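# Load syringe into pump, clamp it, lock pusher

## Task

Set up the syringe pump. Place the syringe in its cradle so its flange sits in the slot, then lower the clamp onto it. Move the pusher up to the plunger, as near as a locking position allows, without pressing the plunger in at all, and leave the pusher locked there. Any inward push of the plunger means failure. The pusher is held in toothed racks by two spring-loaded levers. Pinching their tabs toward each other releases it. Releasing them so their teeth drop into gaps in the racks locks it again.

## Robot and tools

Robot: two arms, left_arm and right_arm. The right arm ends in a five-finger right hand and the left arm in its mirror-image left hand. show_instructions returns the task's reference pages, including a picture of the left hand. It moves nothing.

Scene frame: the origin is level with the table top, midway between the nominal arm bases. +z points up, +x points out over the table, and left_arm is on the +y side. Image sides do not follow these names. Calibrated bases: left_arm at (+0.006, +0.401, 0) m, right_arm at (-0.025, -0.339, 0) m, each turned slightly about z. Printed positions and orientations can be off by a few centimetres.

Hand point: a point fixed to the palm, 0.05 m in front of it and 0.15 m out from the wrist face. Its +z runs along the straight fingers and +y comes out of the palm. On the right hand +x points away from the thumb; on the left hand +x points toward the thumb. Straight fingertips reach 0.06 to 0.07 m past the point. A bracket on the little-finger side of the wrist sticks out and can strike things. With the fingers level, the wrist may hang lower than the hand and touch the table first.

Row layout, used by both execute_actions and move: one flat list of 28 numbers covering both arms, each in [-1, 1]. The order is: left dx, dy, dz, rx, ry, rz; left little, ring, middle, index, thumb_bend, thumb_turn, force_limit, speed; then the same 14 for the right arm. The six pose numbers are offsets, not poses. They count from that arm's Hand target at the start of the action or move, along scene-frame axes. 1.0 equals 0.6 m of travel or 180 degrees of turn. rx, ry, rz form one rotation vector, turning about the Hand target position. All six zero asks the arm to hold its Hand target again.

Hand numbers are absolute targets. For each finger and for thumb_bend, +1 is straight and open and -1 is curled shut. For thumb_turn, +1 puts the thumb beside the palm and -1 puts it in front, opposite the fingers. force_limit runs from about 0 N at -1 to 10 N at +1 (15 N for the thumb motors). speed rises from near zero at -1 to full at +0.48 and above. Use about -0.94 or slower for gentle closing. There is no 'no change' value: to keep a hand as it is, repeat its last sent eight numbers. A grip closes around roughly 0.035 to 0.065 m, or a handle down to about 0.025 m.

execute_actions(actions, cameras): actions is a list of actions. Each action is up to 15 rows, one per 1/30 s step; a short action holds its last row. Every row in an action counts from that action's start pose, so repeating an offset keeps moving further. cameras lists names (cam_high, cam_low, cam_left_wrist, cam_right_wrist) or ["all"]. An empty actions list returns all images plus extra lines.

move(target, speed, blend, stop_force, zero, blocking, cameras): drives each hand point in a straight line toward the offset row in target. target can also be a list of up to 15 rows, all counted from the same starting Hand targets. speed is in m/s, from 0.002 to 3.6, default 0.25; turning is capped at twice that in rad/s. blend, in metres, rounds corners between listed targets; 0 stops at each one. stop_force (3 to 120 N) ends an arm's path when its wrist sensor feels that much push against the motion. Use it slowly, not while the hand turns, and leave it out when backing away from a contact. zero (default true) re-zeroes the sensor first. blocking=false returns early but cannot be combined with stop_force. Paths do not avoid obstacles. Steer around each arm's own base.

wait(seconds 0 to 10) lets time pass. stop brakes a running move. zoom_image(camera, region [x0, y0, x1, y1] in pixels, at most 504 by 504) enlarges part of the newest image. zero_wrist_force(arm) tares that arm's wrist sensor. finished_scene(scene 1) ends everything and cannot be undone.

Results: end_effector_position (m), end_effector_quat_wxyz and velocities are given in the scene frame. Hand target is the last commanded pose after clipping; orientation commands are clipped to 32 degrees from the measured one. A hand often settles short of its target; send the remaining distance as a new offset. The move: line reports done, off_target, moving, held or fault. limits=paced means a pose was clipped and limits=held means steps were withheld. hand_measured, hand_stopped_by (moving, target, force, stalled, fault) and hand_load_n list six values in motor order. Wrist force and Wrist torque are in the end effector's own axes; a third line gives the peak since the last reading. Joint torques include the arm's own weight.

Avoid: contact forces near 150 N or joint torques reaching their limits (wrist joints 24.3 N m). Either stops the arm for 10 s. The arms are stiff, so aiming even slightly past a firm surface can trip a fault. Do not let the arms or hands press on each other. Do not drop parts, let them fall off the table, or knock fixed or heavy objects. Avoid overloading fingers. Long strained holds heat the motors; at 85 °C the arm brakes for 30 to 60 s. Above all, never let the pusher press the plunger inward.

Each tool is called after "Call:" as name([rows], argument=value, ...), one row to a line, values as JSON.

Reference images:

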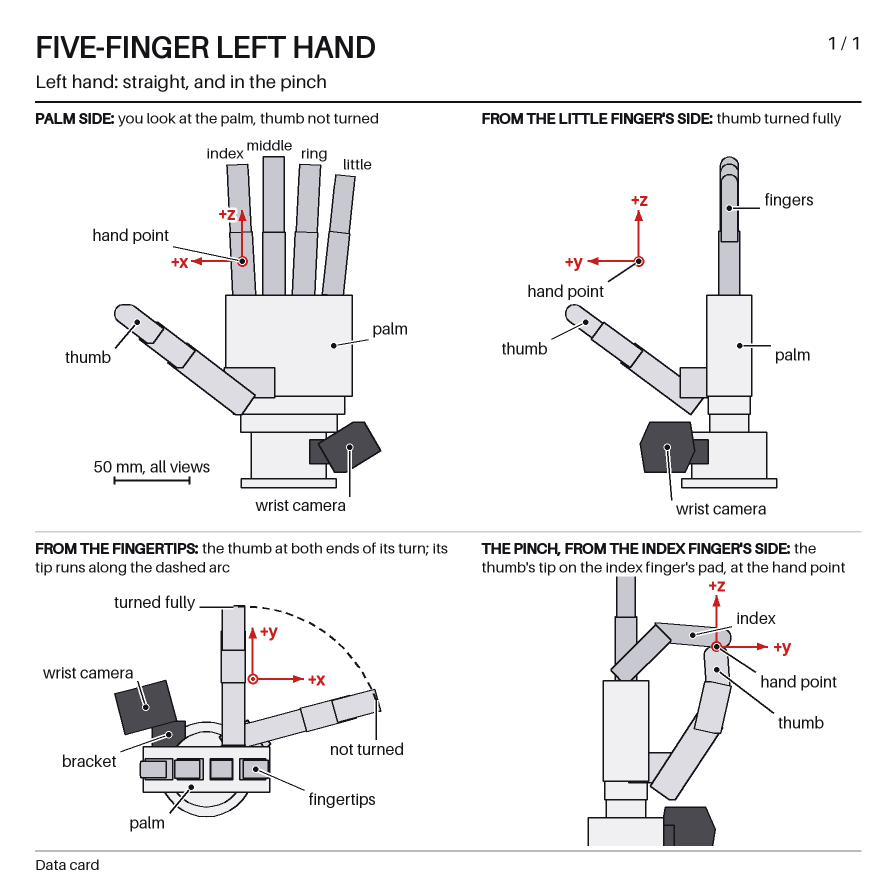

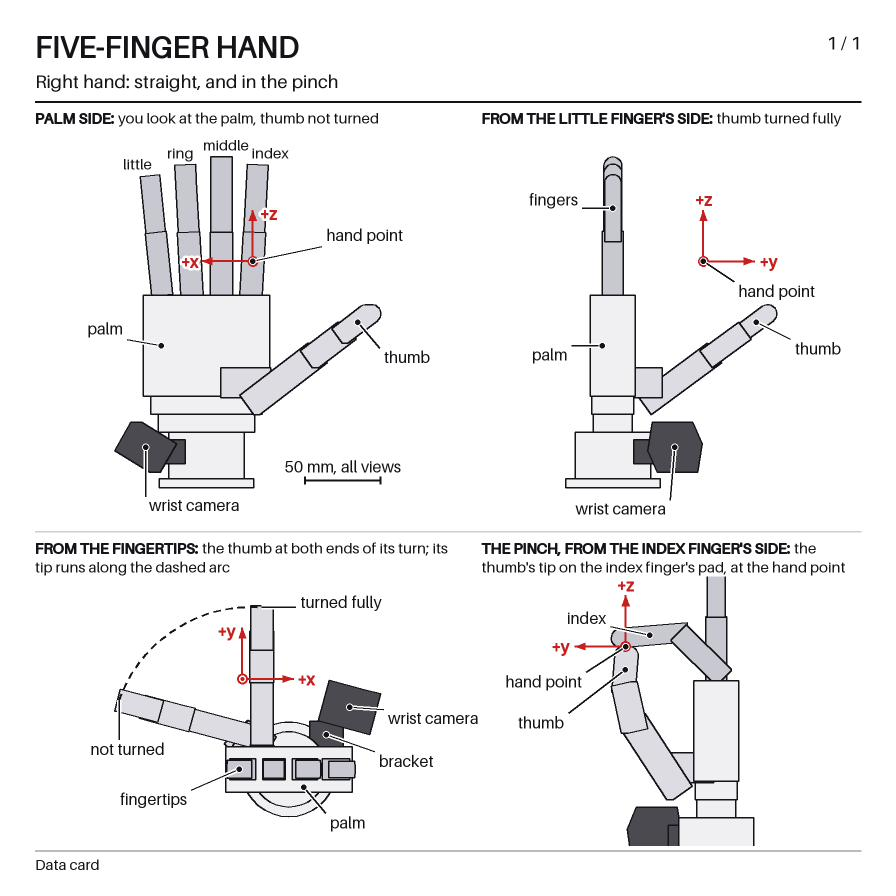

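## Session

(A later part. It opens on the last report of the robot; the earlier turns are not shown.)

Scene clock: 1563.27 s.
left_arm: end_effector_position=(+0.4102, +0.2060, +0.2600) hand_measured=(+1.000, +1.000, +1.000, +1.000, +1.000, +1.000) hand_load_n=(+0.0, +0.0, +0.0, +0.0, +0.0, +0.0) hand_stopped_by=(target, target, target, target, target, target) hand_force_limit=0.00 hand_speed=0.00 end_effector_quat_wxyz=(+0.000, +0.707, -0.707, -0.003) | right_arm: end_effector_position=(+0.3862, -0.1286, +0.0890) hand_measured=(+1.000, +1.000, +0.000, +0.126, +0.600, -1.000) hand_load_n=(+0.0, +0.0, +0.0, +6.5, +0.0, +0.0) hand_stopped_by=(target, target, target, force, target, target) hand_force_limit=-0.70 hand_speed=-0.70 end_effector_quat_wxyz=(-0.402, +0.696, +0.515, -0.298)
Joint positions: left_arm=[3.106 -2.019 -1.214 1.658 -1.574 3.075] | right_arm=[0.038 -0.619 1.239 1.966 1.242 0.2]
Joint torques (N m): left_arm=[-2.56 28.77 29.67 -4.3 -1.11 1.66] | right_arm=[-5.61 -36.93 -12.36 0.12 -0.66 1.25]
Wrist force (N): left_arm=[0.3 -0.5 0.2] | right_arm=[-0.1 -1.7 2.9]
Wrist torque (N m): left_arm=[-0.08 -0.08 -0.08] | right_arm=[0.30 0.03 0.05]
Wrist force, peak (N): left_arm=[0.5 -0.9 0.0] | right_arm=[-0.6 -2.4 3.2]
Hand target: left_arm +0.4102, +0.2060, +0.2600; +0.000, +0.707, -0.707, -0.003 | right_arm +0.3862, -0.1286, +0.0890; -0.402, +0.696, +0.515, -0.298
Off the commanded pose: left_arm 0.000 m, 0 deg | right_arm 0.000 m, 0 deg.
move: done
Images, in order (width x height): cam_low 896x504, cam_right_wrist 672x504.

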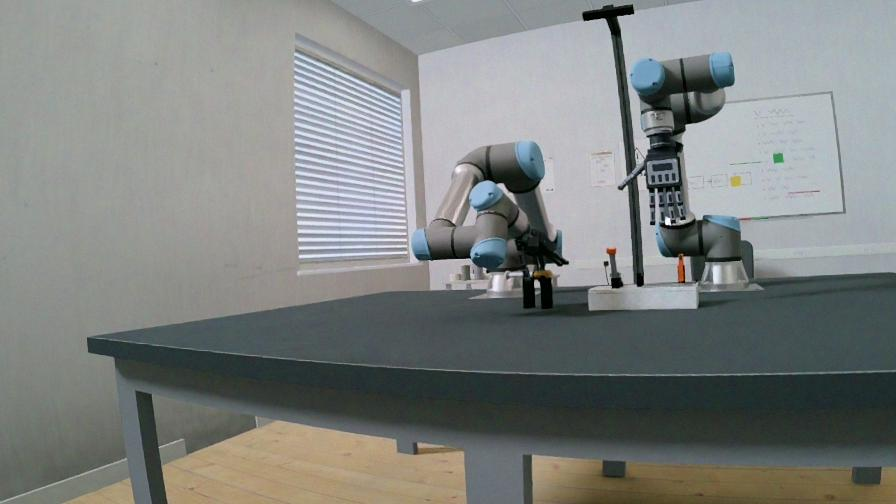

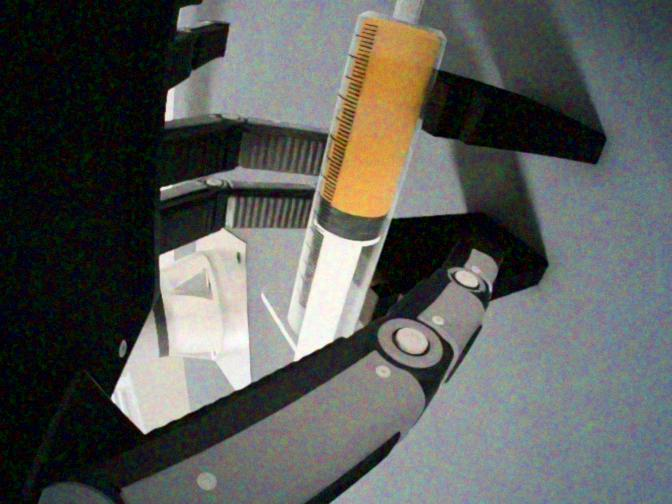

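Call:
move([
  [0,0,0,0,0,0, 1,1,1,1,1,1,0,0, 0,0,0,0,0,0,1,1,0.3,0.3,1,-1,-0.7,-0.2],
  [0,0,0,0,0,0, 1,1,1,1,1,1,0,0, 0,0,0.05,0,0,0,1,1,0.3,0.3,1,-1,-0.7,-0.2],
  [0,0,0,0,0,0, 1,1,1,1,1,1,0,0, 0,0,0.05,0,0,0,1,1,-0.12,-0.12,0.7,-1,-0.7,-0.2],
], speed=0.1, cameras=["cam_right_wrist","cam_low"])

Call:
zoom_image(camera="cam_right_wrist", region=[200, 50, 600, 450])

Call:
zoom_image(camera="cam_low", region=[490, 220, 590, 320])

Scene clock: 1606.43 s.
left_arm: end_effector_position=(+0.4102, +0.2060, +0.2600) hand_measured=(+1.000, +1.000, +1.000, +1.000, +1.000, +1.000) hand_load_n=(+0.0, +0.0, +0.0, +0.0, +0.0, +0.0) hand_stopped_by=(target, target, target, target, target, target) hand_force_limit=0.00 hand_speed=0.00 end_effector_quat_wxyz=(+0.000, +0.707, -0.707, -0.003) | right_arm: end_effector_position=(+0.3862, -0.1286, +0.1190) hand_measured=(+1.000, +1.000, -0.120, -0.120, +0.700, -1.000) hand_load_n=(+0.0, +0.0, +0.0, +0.5, +0.0, +0.0) hand_stopped_by=(target, target, target, target, target, target) hand_force_limit=-0.70 hand_speed=-0.20 end_effector_quat_wxyz=(-0.402, +0.696, +0.515, -0.298)
Joint positions: left_arm=[3.106 -2.019 -1.214 1.658 -1.574 3.075] | right_arm=[0.038 -0.661 1.232 2.014 1.242 0.2]
Joint torques (N m): left_arm=[-5.55 28.21 28.66 -4.23 -1 1.48] | right_arm=[-0.29 -55.09 -21.86 4.93 0.13 0.07]
Wrist force (N): left_arm=[0.2 -0.6 0.4] | right_arm=[-0.1 0.9 -0.9]
Wrist torque (N m): left_arm=[-0.11 -0.07 -0.08] | right_arm=[0.33 0.04 0.04]
Wrist force, peak (N): left_arm=[0.4 -1.0 -0.1] | right_arm=[-0.3 -2.0 3.0]
Hand target: left_arm +0.4102, +0.2060, +0.2600; +0.000, +0.707, -0.707, -0.003 | right_arm +0.3862, -0.1286, +0.1190; -0.402, +0.696, +0.515, -0.298
Off the commanded pose: left_arm 0.000 m, 0 deg | right_arm 0.000 m, 0 deg.
move: done
Images, in order (width x height): cam_low 896x504, cam_right_wrist 672x504.

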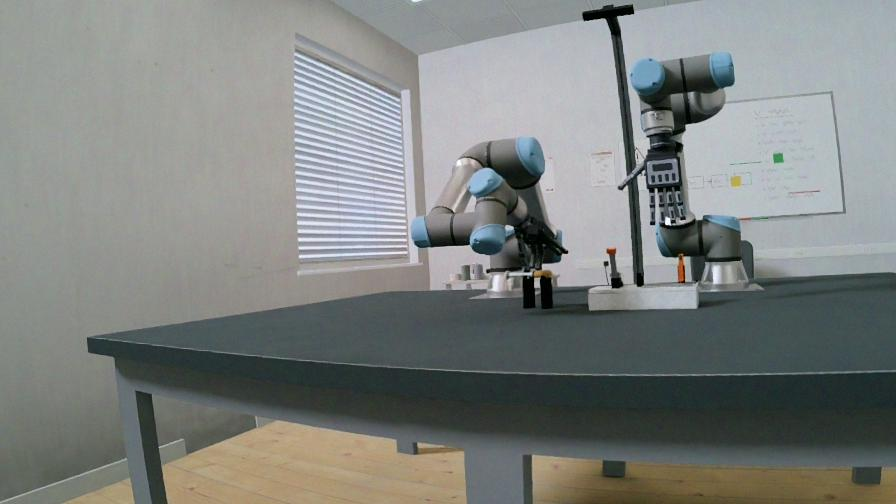

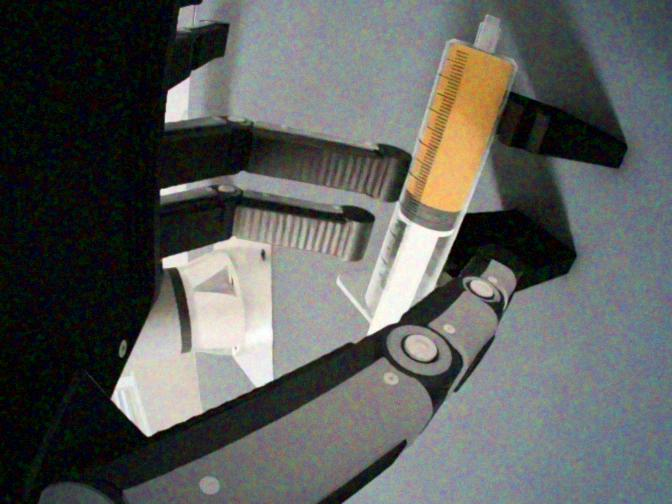

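Scaled by 1.260 from the camera's 672x504 image, which has a finer 960x720 frame.

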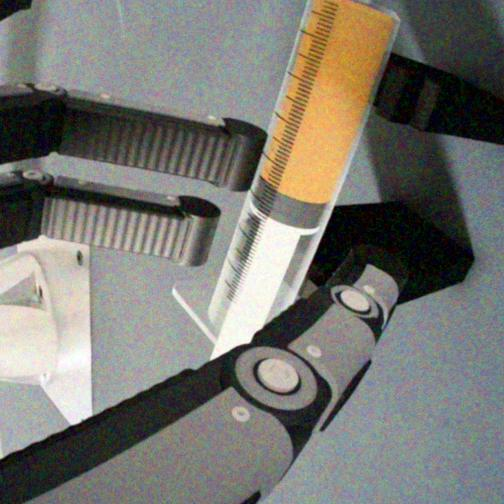

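Scaled by 5.040 from the camera's 896x504 image, which has a finer 1280x720 frame.

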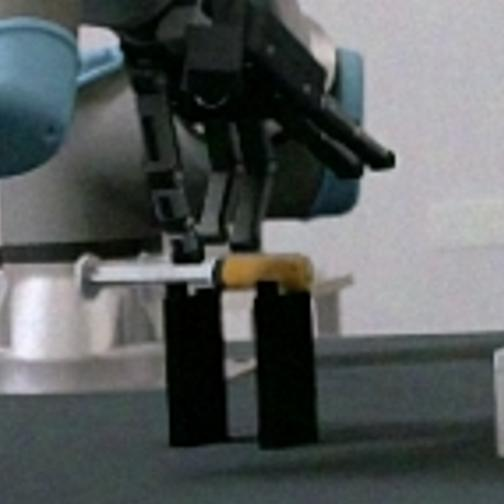

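Call:
move([
  [0,0,0,0,0,0, 1,1,1,1,1,1,0,0, -0.003,-0.0095,0,0,0,0,1,1,-0.12,-0.12,0.7,-1,-0.7,-0.2],
  [0,0,0,0,0,0, 1,1,1,1,1,1,0,0, -0.003,-0.0095,-0.035,0,0,0,1,1,-0.12,-0.12,0.7,-1,-0.7,-0.2],
], speed=0.04, stop_force=4, cameras=["cam_right_wrist","cam_low"])

Call:
zoom_image(camera="cam_right_wrist", region=[200, 50, 600, 450])

Call:
zoom_image(camera="cam_low", region=[500, 240, 580, 320])

Scene clock: 1671.93 s.
left_arm: end_effector_position=(+0.4102, +0.2060, +0.2600) hand_measured=(+1.000, +1.000, +1.000, +1.000, +1.000, +1.000) hand_load_n=(+0.0, +0.0, +0.0, +0.0, +0.0, +0.0) hand_stopped_by=(target, target, target, target, target, target) hand_force_limit=0.00 hand_speed=0.00 end_effector_quat_wxyz=(+0.000, +0.707, -0.707, -0.003) | right_arm: end_effector_position=(+0.3846, -0.1337, +0.1172) hand_measured=(+1.000, +1.000, -0.120, -0.120, +0.700, -1.000) hand_load_n=(+0.0, +0.0, -1.5, +0.0, +0.0, +0.0) hand_stopped_by=(target, target, target, target, target, target) hand_force_limit=-0.70 hand_speed=-0.20 end_effector_quat_wxyz=(-0.401, +0.696, +0.515, -0.298)
Joint positions: left_arm=[3.106 -2.019 -1.214 1.658 -1.574 3.075] | right_arm=[0.03 -0.665 1.246 2.006 1.249 0.195]
Joint torques (N m): left_arm=[-6.9 29.29 29.38 -4.22 -1.05 1.45] | right_arm=[10.5 -51.5 -22.22 2.87 0.03 1.84]
Wrist force (N): left_arm=[0.4 -0.4 0.0] | right_arm=[2.0 -11.4 -4.3]
Wrist torque (N m): left_arm=[-0.05 -0.11 -0.08] | right_arm=[0.07 0.21 -0.30]
Wrist force, peak (N): left_arm=[0.3 -1.0 0.2] | right_arm=[5.9 -34.7 -11.5]
Hand target: left_arm +0.4102, +0.2060, +0.2600; +0.000, +0.707, -0.707, -0.003 | right_arm +0.3846, -0.1337, +0.1172; -0.401, +0.696, +0.515, -0.298 (not the last commanded pose)
Off the commanded pose: left_arm 0.000 m, 0 deg | right_arm 0.019 m, 0 deg.
move: contact (right_arm); path passed 1 of 2 targets
Images, in order (width x height): cam_low 896x504, cam_right_wrist 672x504.

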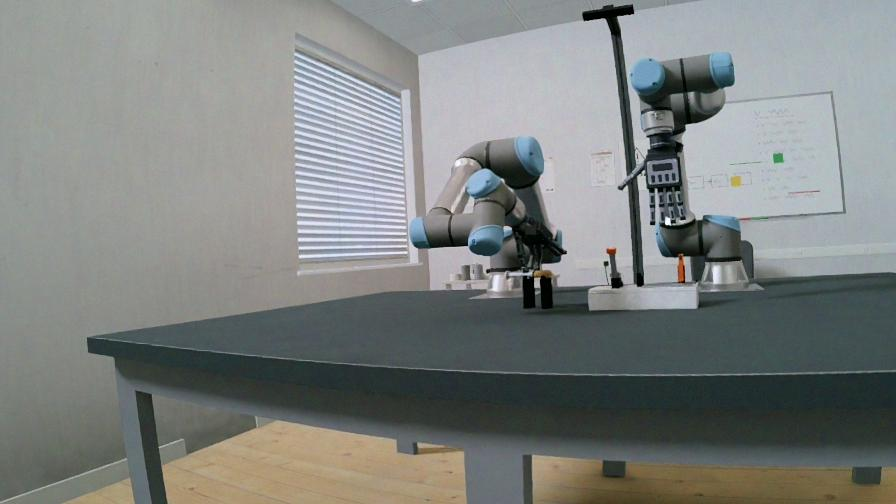

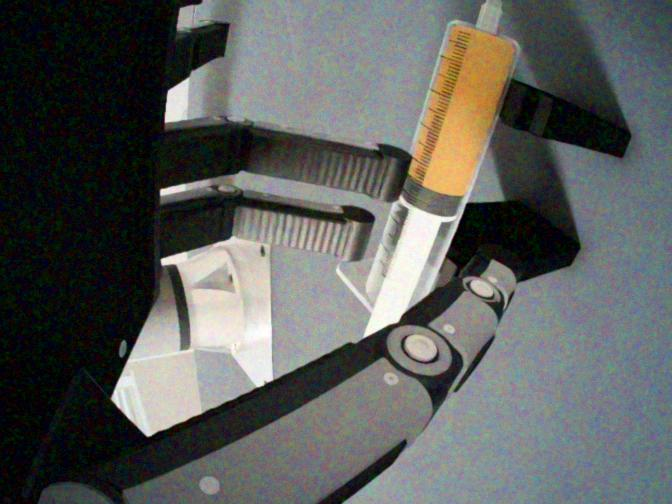

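Scaled by 1.260 from the camera's 672x504 image, which has a finer 960x720 frame.

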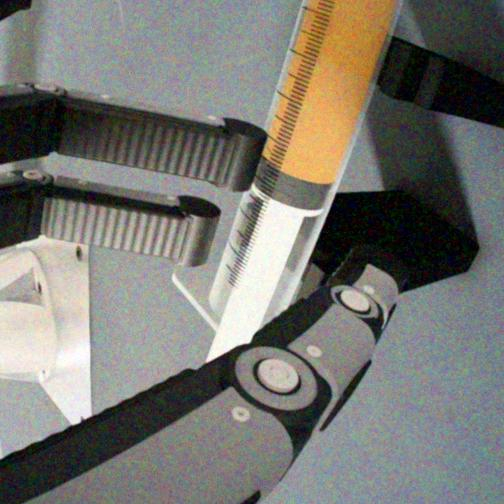

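Scaled by 6.300 from the camera's 896x504 image, which has a finer 1280x720 frame.

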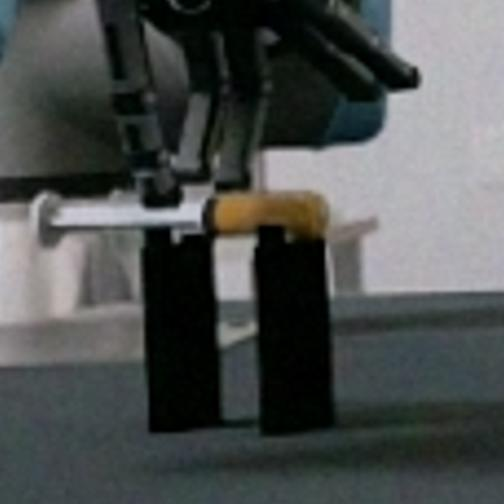

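Call:
move([
  [0,0,0,0,0,0, 1,1,1,1,1,1,0,0, 0,0,0,0,0,0,1,1,0.3,0.3,0.75,-1,-0.7,-0.2],
  [0,0,0,0,0,0, 1,1,1,1,1,1,0,0, 0.0035,-0.001,-0.031,0,0,0,1,1,0.3,0.3,0.75,-1,-0.7,-0.2],
], speed=0.04, cameras=["cam_right_wrist","cam_low"])

Call:
zoom_image(camera="cam_right_wrist", region=[200, 50, 600, 450])

Call:
zoom_image(camera="cam_low", region=[500, 240, 580, 320])

Scene clock: 1724.67 s.
left_arm: end_effector_position=(+0.4102, +0.2060, +0.2600) hand_measured=(+1.000, +1.000, +1.000, +1.000, +1.000, +1.000) hand_load_n=(+0.0, +0.0, +0.5, +0.0, +0.0, +0.0) hand_stopped_by=(target, target, target, target, target, target) hand_force_limit=0.00 hand_speed=0.00 end_effector_quat_wxyz=(+0.000, +0.707, -0.707, -0.003) | right_arm: end_effector_position=(+0.3867, -0.1343, +0.0987) hand_measured=(+1.000, +1.000, +0.300, +0.300, +0.750, -1.000) hand_load_n=(-0.5, -0.5, +0.0, +0.0, +0.0, +0.0) hand_stopped_by=(target, target, target, target, target, target) hand_force_limit=-0.70 hand_speed=-0.20 end_effector_quat_wxyz=(-0.401, +0.696, +0.515, -0.298)
Joint positions: left_arm=[3.106 -2.019 -1.214 1.658 -1.574 3.075] | right_arm=[0.029 -0.636 1.243 1.98 1.25 0.195]
Joint torques (N m): left_arm=[-6.4 29.06 29.55 -4.24 -1 1.29] | right_arm=[-11.62 -32.56 -23.05 -0.23 1.53 -1.78]
Wrist force (N): left_arm=[0.1 -0.9 0.3] | right_arm=[0.5 1.3 -2.1]
Wrist torque (N m): left_arm=[-0.14 -0.06 -0.08] | right_arm=[0.46 0.00 0.09]
Wrist force, peak (N): left_arm=[0.6 -1.0 -0.2] | right_arm=[2.5 -11.8 -4.4]
Hand target: left_arm +0.4102, +0.2060, +0.2600; +0.000, +0.707, -0.707, -0.003 | right_arm +0.3867, -0.1343, +0.0986; -0.401, +0.696, +0.515, -0.298
Off the commanded pose: left_arm 0.000 m, 0 deg | right_arm 0.000 m, 0 deg.
move: done
Images, in order (width x height): cam_low 896x504, cam_right_wrist 672x504.

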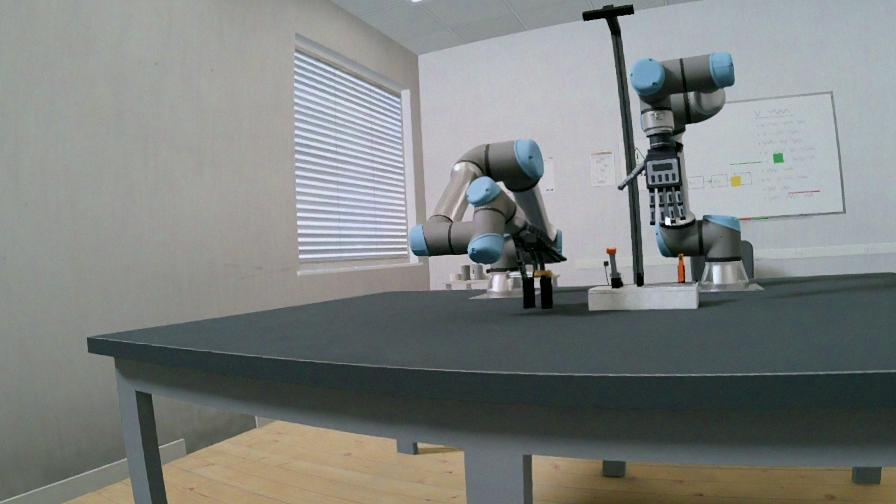

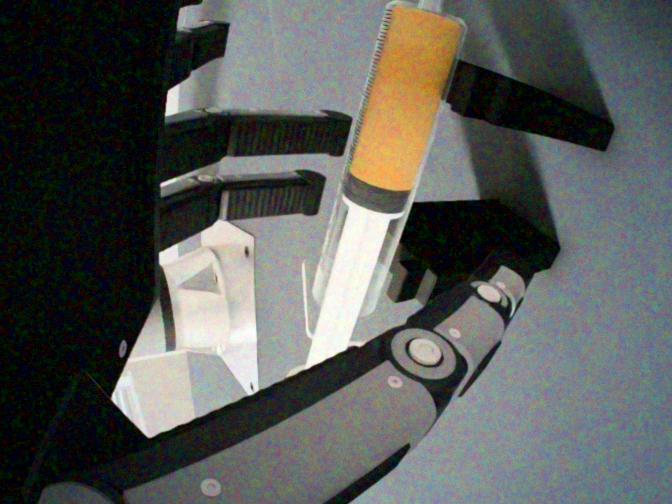

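Scaled by 1.260 from the camera's 672x504 image, which has a finer 960x720 frame.

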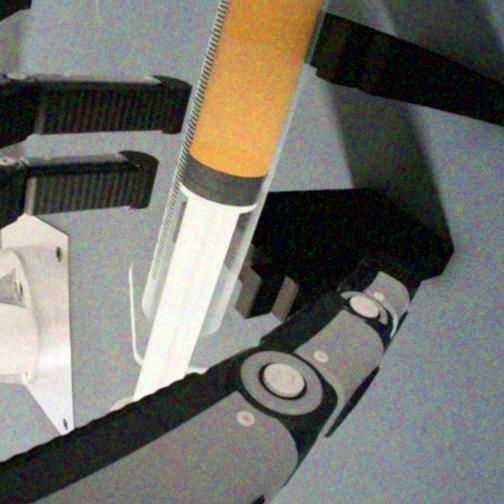

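Scaled by 6.300 from the camera's 896x504 image, which has a finer 1280x720 frame.

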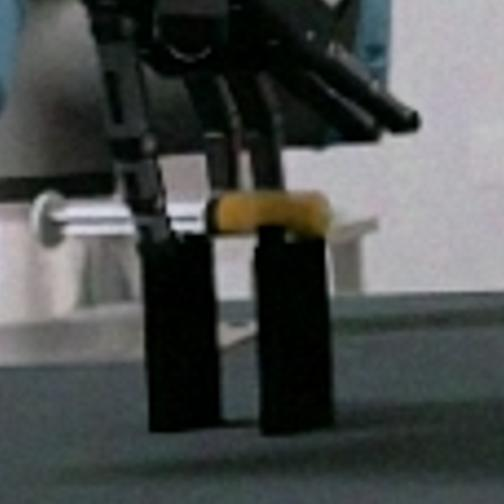

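Call:
zoom_image(camera="cam_right_wrist", region=[270, 160, 450, 400])

Call:
zoom_image(camera="cam_low", region=[500, 260, 560, 300])

Scaled by 2.100 from the camera's 672x504 image, which has a finer 960x720 frame.

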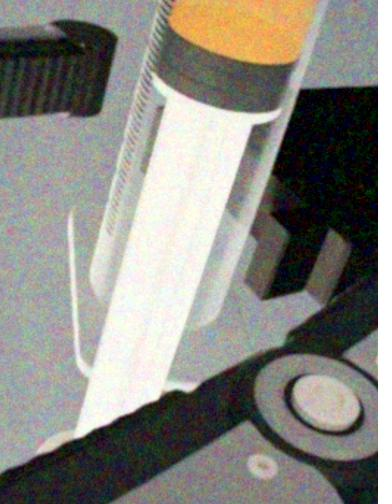

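Scaled by 8.400 from the camera's 896x504 image, which has a finer 1280x720 frame.

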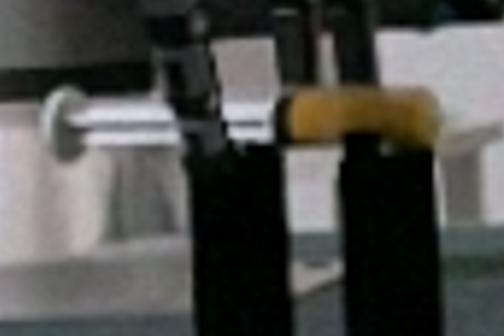

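Call:
move([
  [0,0,0,0,0,0, 1,1,1,1,1,1,0,0, 0,0,0.085,0,0,0,1,1,1,1,0.75,-1,-0.7,-0.2],
  [0,0,0,0,0,0, 1,1,1,1,1,1,0,0, -0.0325,-0.0407,0.085,0,0,0,1,1,1,1,0.75,-1,-0.7,-0.2],
  [0,0,0,0,0,0, 1,1,1,1,1,1,0,0, -0.0325,-0.0407,0.055,0,0,0,1,1,1,1,0.75,-1,-0.7,-0.2],
], speed=0.08, cameras=["cam_right_wrist","cam_low"])

Call:
zoom_image(camera="cam_right_wrist", region=[300, 50, 660, 400])

Call:
zoom_image(camera="cam_low", region=[500, 240, 580, 320])

Scene clock: 1810.10 s.
left_arm: end_effector_position=(+0.4102, +0.2060, +0.2600) hand_measured=(+1.000, +1.000, +1.000, +1.000, +1.000, +1.000) hand_load_n=(+0.0, +0.0, +0.0, +0.0, +0.0, +0.0) hand_stopped_by=(target, target, target, target, target, target) hand_force_limit=0.00 hand_speed=0.00 end_effector_quat_wxyz=(+0.000, +0.707, -0.707, -0.003) | right_arm: end_effector_position=(+0.3672, -0.1587, +0.1317) hand_measured=(+1.000, +1.000, +1.000, +1.000, +0.750, -1.000) hand_load_n=(+0.0, +0.0, +0.0, +0.0, +0.0, +0.0) hand_stopped_by=(target, target, target, target, target, target) hand_force_limit=-0.70 hand_speed=-0.20 end_effector_quat_wxyz=(-0.401, +0.696, +0.515, -0.298)
Joint positions: left_arm=[3.106 -2.019 -1.214 1.658 -1.574 3.075] | right_arm=[-0.01 -0.735 1.342 1.986 1.283 0.173]
Joint torques (N m): left_arm=[-6.5 28.47 29.04 -4.13 -0.97 1.2] | right_arm=[-11.17 -33.32 -3.55 -0.21 1.38 -1.57]
Wrist force (N): left_arm=[0.3 -0.4 0.2] | right_arm=[0.3 1.7 -2.0]
Wrist torque (N m): left_arm=[-0.06 -0.09 -0.07] | right_arm=[0.50 0.03 0.10]
Wrist force, peak (N): left_arm=[0.8 -0.8 0.0] | right_arm=[0.4 1.9 -2.1]
Hand target: left_arm +0.4102, +0.2060, +0.2600; +0.000, +0.707, -0.707, -0.003 | right_arm +0.3672, -0.1587, +0.1316; -0.401, +0.696, +0.515, -0.298
Off the commanded pose: left_arm 0.000 m, 0 deg | right_arm 0.000 m, 0 deg.
move: done
Images, in order (width x height): cam_low 896x504, cam_right_wrist 672x504.

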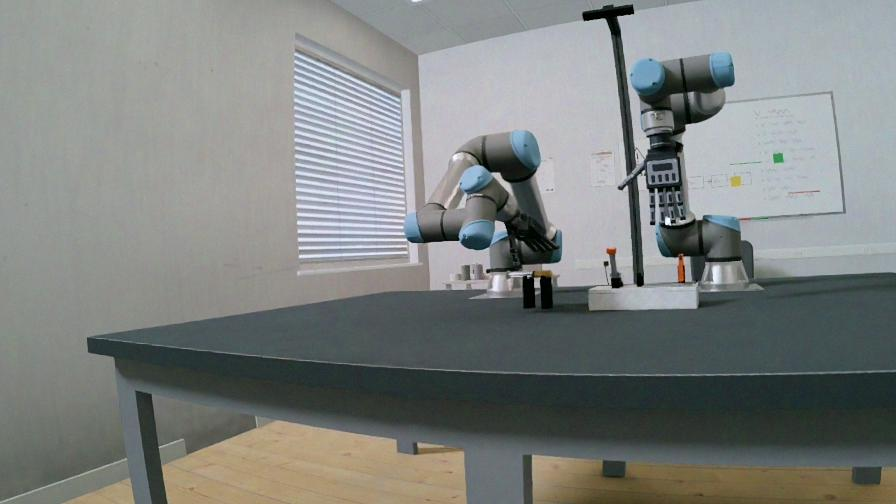

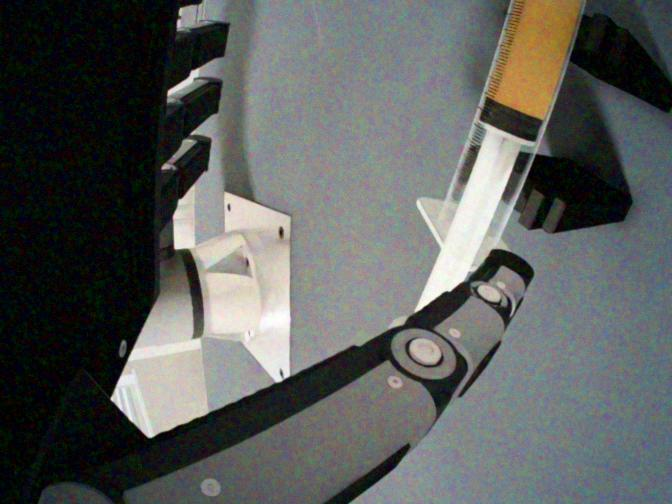

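Scaled by 1.400 from the camera's 672x504 image, which has a finer 960x720 frame.

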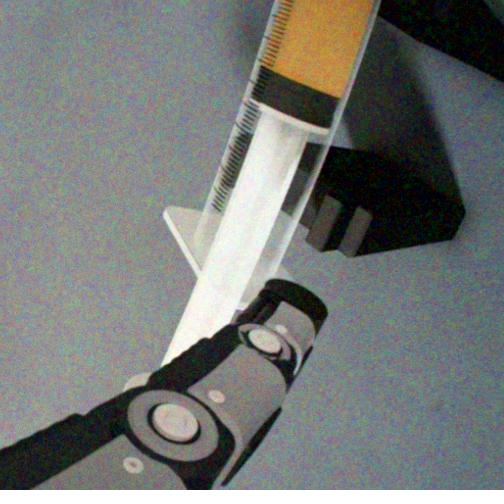

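Scaled by 6.300 from the camera's 896x504 image, which has a finer 1280x720 frame.

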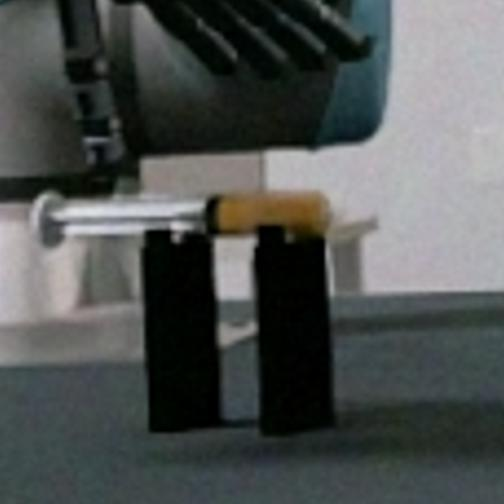

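Call:
move(target=[0,0,0,0,0,0, 1,1,1,1,1,1,0,0, 0,0,-0.0167,0,0,0,1,1,1,1,0.75,-1,-0.7,-0.2], speed=0.03, stop_force=4, cameras=["cam_right_wrist","cam_low"])

Call:
zoom_image(camera="cam_right_wrist", region=[300, 50, 660, 400])

Call:
zoom_image(camera="cam_low", region=[500, 240, 580, 320])

Scene clock: 1846.13 s.
left_arm: end_effector_position=(+0.4102, +0.2060, +0.2600) hand_measured=(+1.000, +1.000, +1.000, +1.000, +1.000, +1.000) hand_load_n=(+0.0, -0.5, +0.0, +0.0, +0.0, +0.0) hand_stopped_by=(target, target, target, target, target, target) hand_force_limit=0.00 hand_speed=0.00 end_effector_quat_wxyz=(+0.000, +0.707, -0.707, -0.003) | right_arm: end_effector_position=(+0.3672, -0.1587, +0.1216) hand_measured=(+1.000, +1.000, +1.000, +1.000, +0.750, -1.000) hand_load_n=(+0.0, +0.0, +0.0, +0.0, +0.0, +0.0) hand_stopped_by=(target, target, target, target, target, target) hand_force_limit=-0.70 hand_speed=-0.20 end_effector_quat_wxyz=(-0.401, +0.696, +0.515, -0.298)
Joint positions: left_arm=[3.106 -2.019 -1.214 1.658 -1.574 3.075] | right_arm=[-0.01 -0.721 1.345 1.969 1.283 0.173]
Joint torques (N m): left_arm=[-6.64 28.32 29.42 -4.08 -0.75 1.28] | right_arm=[-10.82 -31.81 -3.38 -0.11 -0.77 1.45]
Wrist force (N): left_arm=[0.2 -0.6 0.4] | right_arm=[0.2 1.2 -2.3]
Wrist torque (N m): left_arm=[-0.11 -0.08 -0.07] | right_arm=[0.44 0.05 0.06]
Wrist force, peak (N): left_arm=[0.2 -1.1 0.2] | right_arm=[0.7 1.4 -2.5]
Hand target: left_arm +0.4102, +0.2060, +0.2600; +0.000, +0.707, -0.707, -0.003 | right_arm +0.3672, -0.1587, +0.1216; -0.401, +0.696, +0.515, -0.298
Off the commanded pose: left_arm 0.000 m, 0 deg | right_arm 0.000 m, 0 deg.
move: done
Images, in order (width x height): cam_low 896x504, cam_right_wrist 672x504.

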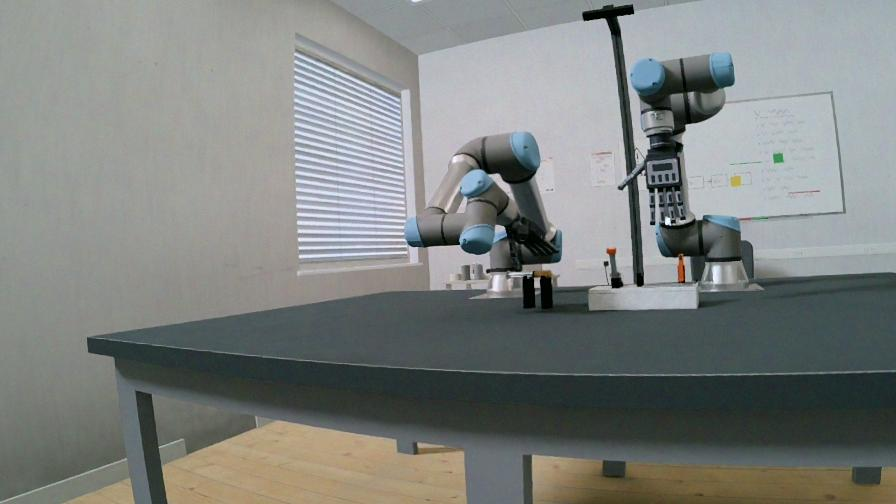

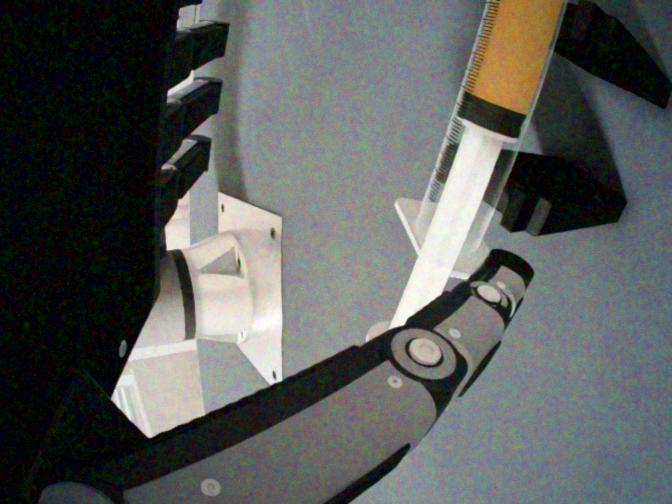

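Scaled by 1.400 from the camera's 672x504 image, which has a finer 960x720 frame.

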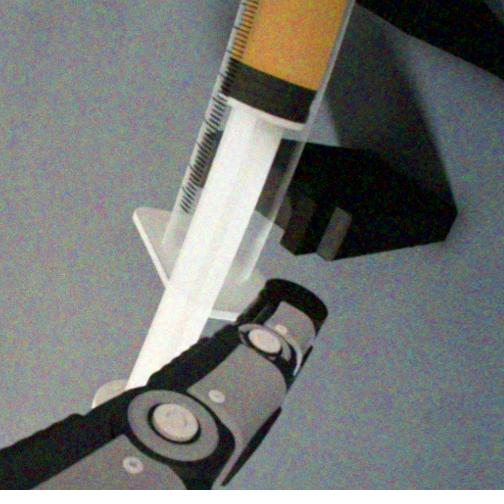

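Scaled by 6.300 from the camera's 896x504 image, which has a finer 1280x720 frame.

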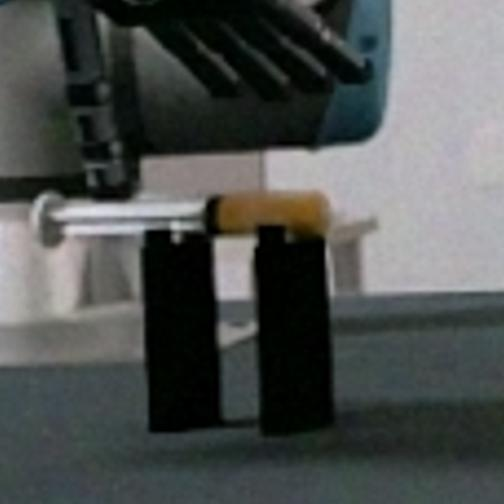

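Call:
move([
  [0,0,0,0,0,0, 1,1,1,1,1,1,0,0, 0,0,0.02,0,0,0,1,1,1,1,0.75,-1,-0.7,-0.2],
  [0,0,0,0,0,0, 1,1,1,1,1,1,0,0, -0.0545,0.0018,0.02,0,0,0,1,1,1,1,0.75,-1,-0.7,-0.2],
  [0,0,0,0,0,0, 1,1,1,1,1,1,0,0, -0.0545,0.0018,0.0,0,0,0,1,1,1,1,0.75,-1,-0.7,-0.2],
], speed=0.05, stop_force=4, cameras=["cam_right_wrist","cam_low"])

Call:
zoom_image(camera="cam_right_wrist", region=[300, 50, 660, 400])

Call:
zoom_image(camera="cam_low", region=[500, 240, 580, 320])

Scene clock: 1965.77 s.
left_arm: end_effector_position=(+0.4102, +0.2060, +0.2600) hand_measured=(+1.000, +1.000, +1.000, +1.000, +1.000, +1.000) hand_load_n=(+0.0, +0.0, +0.0, +0.0, -0.5, +0.0) hand_stopped_by=(target, target, target, target, target, target) hand_force_limit=0.00 hand_speed=0.00 end_effector_quat_wxyz=(+0.000, +0.707, -0.707, -0.003) | right_arm: end_effector_position=(+0.3345, -0.1576, +0.1216) hand_measured=(+1.000, +1.000, +1.000, +1.000, +0.750, -1.000) hand_load_n=(+0.0, +0.0, +0.0, +0.0, +0.0, +0.0) hand_stopped_by=(target, target, target, target, target, target) hand_force_limit=-0.70 hand_speed=-0.20 end_effector_quat_wxyz=(-0.401, +0.696, +0.515, -0.298)
Joint positions: left_arm=[3.106 -2.019 -1.214 1.658 -1.574 3.075] | right_arm=[-0.006 -0.782 1.466 1.908 1.28 0.176]
Joint torques (N m): left_arm=[-6.8 29.95 30.09 -4.08 -0.95 1.13] | right_arm=[12.34 -29.29 -3.01 -0.26 -1.81 1.71]
Wrist force (N): left_arm=[0.6 -0.5 0.1] | right_arm=[0.2 0.5 -2.4]
Wrist torque (N m): left_arm=[-0.08 -0.14 -0.05] | right_arm=[0.38 0.04 -0.04]
Wrist force, peak (N): left_arm=[0.7 -0.9 0.1] | right_arm=[0.4 1.1 -3.0]
Hand target: left_arm +0.4102, +0.2060, +0.2600; +0.000, +0.707, -0.707, -0.003 | right_arm +0.3345, -0.1576, +0.1216; -0.401, +0.696, +0.515, -0.298
Off the commanded pose: left_arm 0.000 m, 0 deg | right_arm 0.000 m, 0 deg.
move: done
Images, in order (width x height): cam_low 896x504, cam_right_wrist 672x504.

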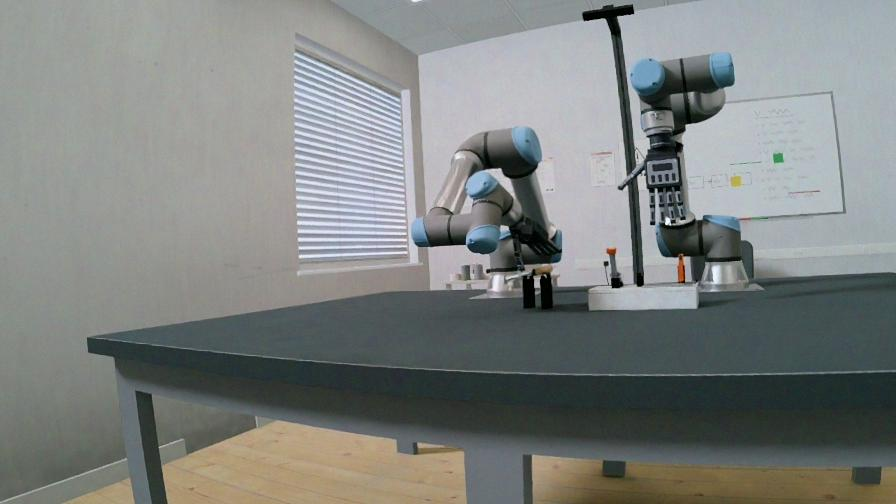

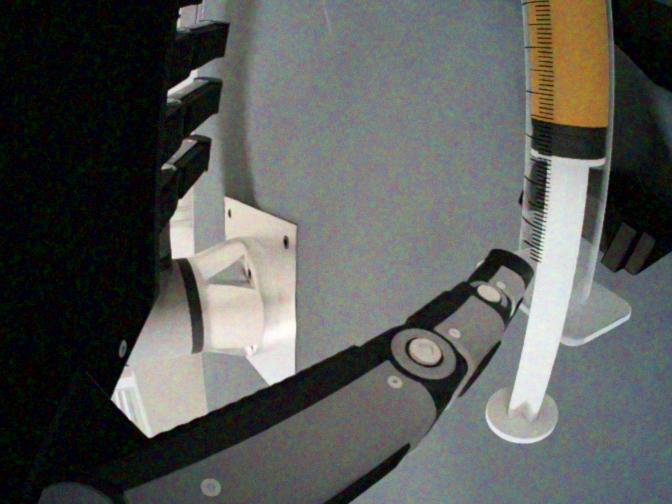

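Scaled by 1.400 from the camera's 672x504 image, which has a finer 960x720 frame.

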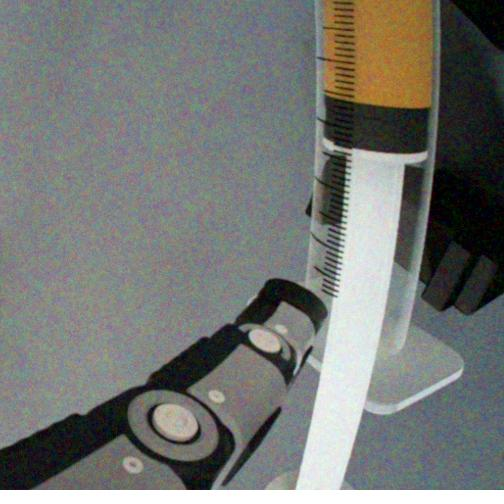

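Scaled by 6.300 from the camera's 896x504 image, which has a finer 1280x720 frame.

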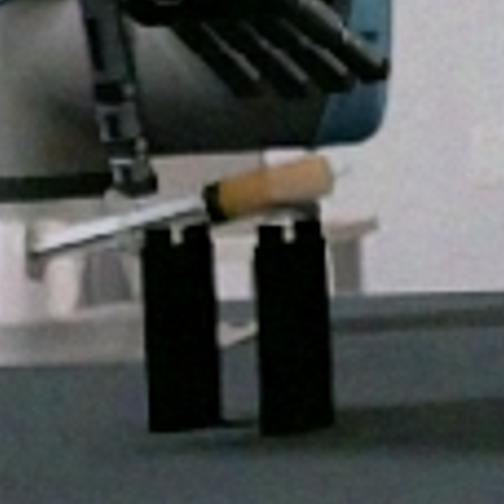

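Call:
move(target=[0,0,0,0,0,0, 1,1,1,1,1,1,0,0, 0,0,0.04,0,0,0,1,1,1,1,0.75,-1,-0.7,-0.2], speed=0.015, cameras=["cam_right_wrist","cam_low","cam_left_wrist"])

Call:
zoom_image(camera="cam_right_wrist", region=[300, 50, 660, 400])

Call:
zoom_image(camera="cam_low", region=[500, 240, 580, 320])

Scene clock: 1981.03 s.
left_arm: end_effector_position=(+0.4102, +0.2060, +0.2600) hand_measured=(+1.000, +1.000, +1.000, +1.000, +1.000, +1.000) hand_load_n=(+0.0, +0.0, +0.0, +0.0, +0.0, +0.0) hand_stopped_by=(target, target, target, target, target, target) hand_force_limit=0.00 hand_speed=0.00 end_effector_quat_wxyz=(+0.000, +0.707, -0.707, -0.003) | right_arm: end_effector_position=(+0.3345, -0.1576, +0.1455) hand_measured=(+1.000, +1.000, +1.000, +1.000, +0.750, -1.000) hand_load_n=(+0.0, +0.0, +0.0, +0.0, +0.0, +0.0) hand_stopped_by=(target, target, target, target, target, target) hand_force_limit=-0.70 hand_speed=-0.20 end_effector_quat_wxyz=(-0.401, +0.696, +0.515, -0.298)
Joint positions: left_arm=[3.106 -2.019 -1.214 1.658 -1.574 3.075] | right_arm=[-0.006 -0.816 1.457 1.952 1.28 0.176]
Joint torques (N m): left_arm=[-6.06 29.58 29.64 -3.98 -0.9 0.94] | right_arm=[11.96 -50.56 -22.34 5.19 -1.06 1.68]
Wrist force (N): left_arm=[0.4 -0.5 0.3] | right_arm=[1.0 1.3 -2.3]
Wrist torque (N m): left_arm=[-0.10 -0.11 -0.06] | right_arm=[0.46 -0.07 0.02]
Wrist force, peak (N): left_arm=[0.5 -0.9 0.0] | right_arm=[0.6 1.6 -2.5]
Hand target: left_arm +0.4102, +0.2060, +0.2600; +0.000, +0.707, -0.707, -0.003 | right_arm +0.3345, -0.1576, +0.1456; -0.401, +0.696, +0.515, -0.298
Off the commanded pose: left_arm 0.000 m, 0 deg | right_arm 0.000 m, 0 deg.
move: done
Images, in order (width x height): cam_low 896x504, cam_left_wrist 672x504, cam_right_wrist 672x504.

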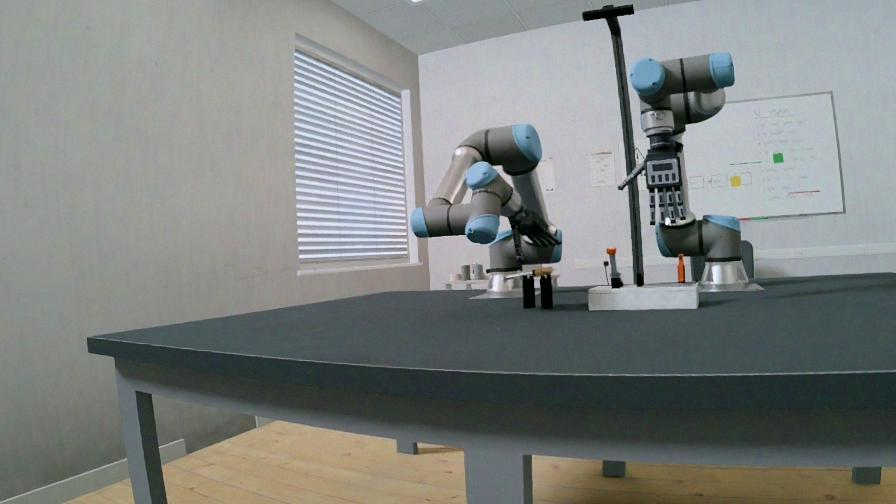

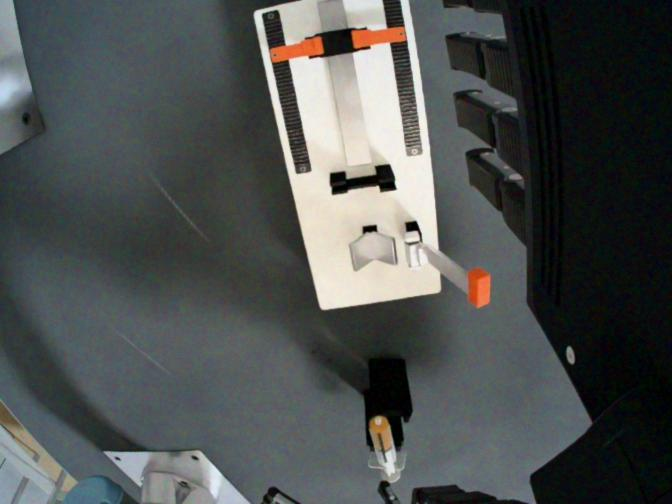

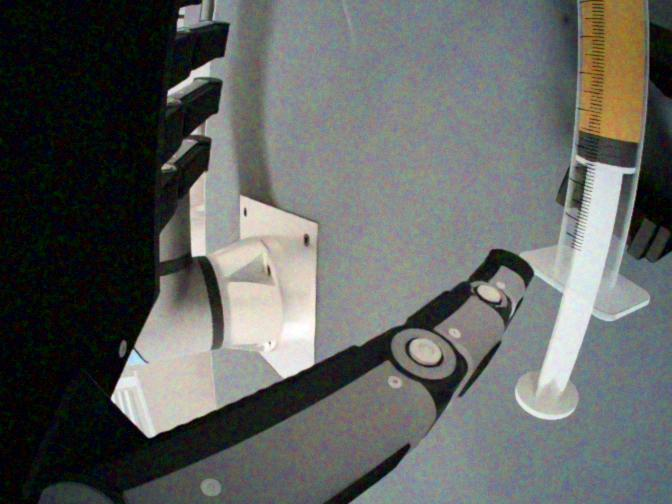

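Scaled by 1.400 from the camera's 672x504 image, which has a finer 960x720 frame.

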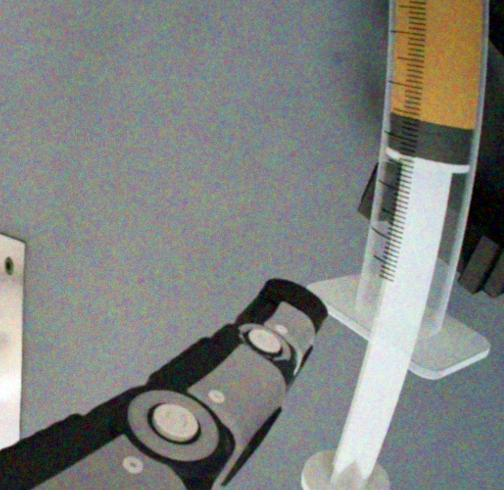

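Scaled by 6.300 from the camera's 896x504 image, which has a finer 1280x720 frame.

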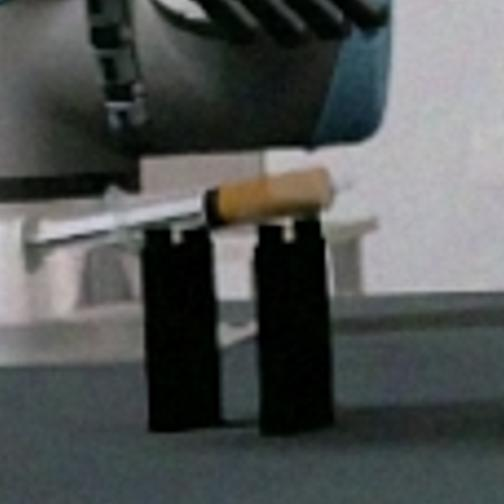

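Call:
zoom_image(camera="cam_left_wrist", region=[330, 340, 450, 500])

Call:
zoom_image(camera="cam_right_wrist", region=[520, 150, 672, 330])

Call:
zoom_image(camera="cam_low", region=[500, 260, 560, 300])

Scaled by 3.150 from the camera's 672x504 image, which has a finer 960x720 frame.

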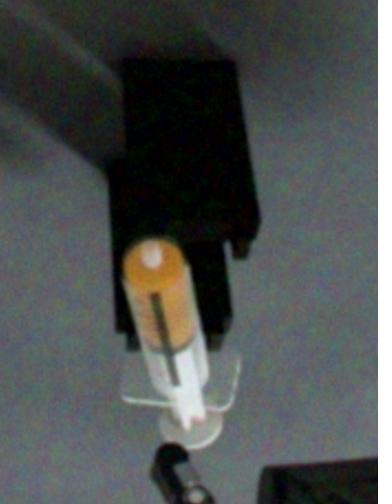

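Scaled by 2.800 from the camera's 672x504 image, which has a finer 960x720 frame.

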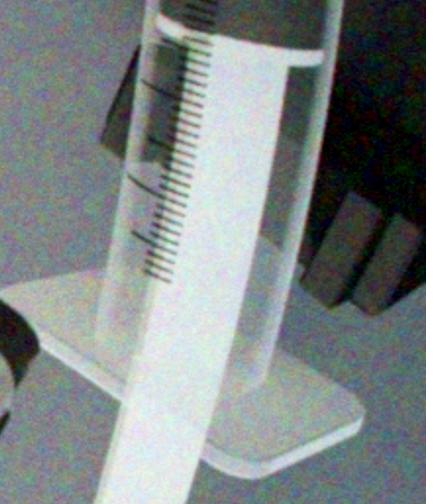

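Scaled by 8.400 from the camera's 896x504 image, which has a finer 1280x720 frame.

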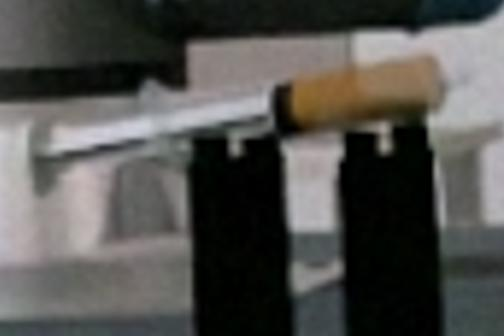

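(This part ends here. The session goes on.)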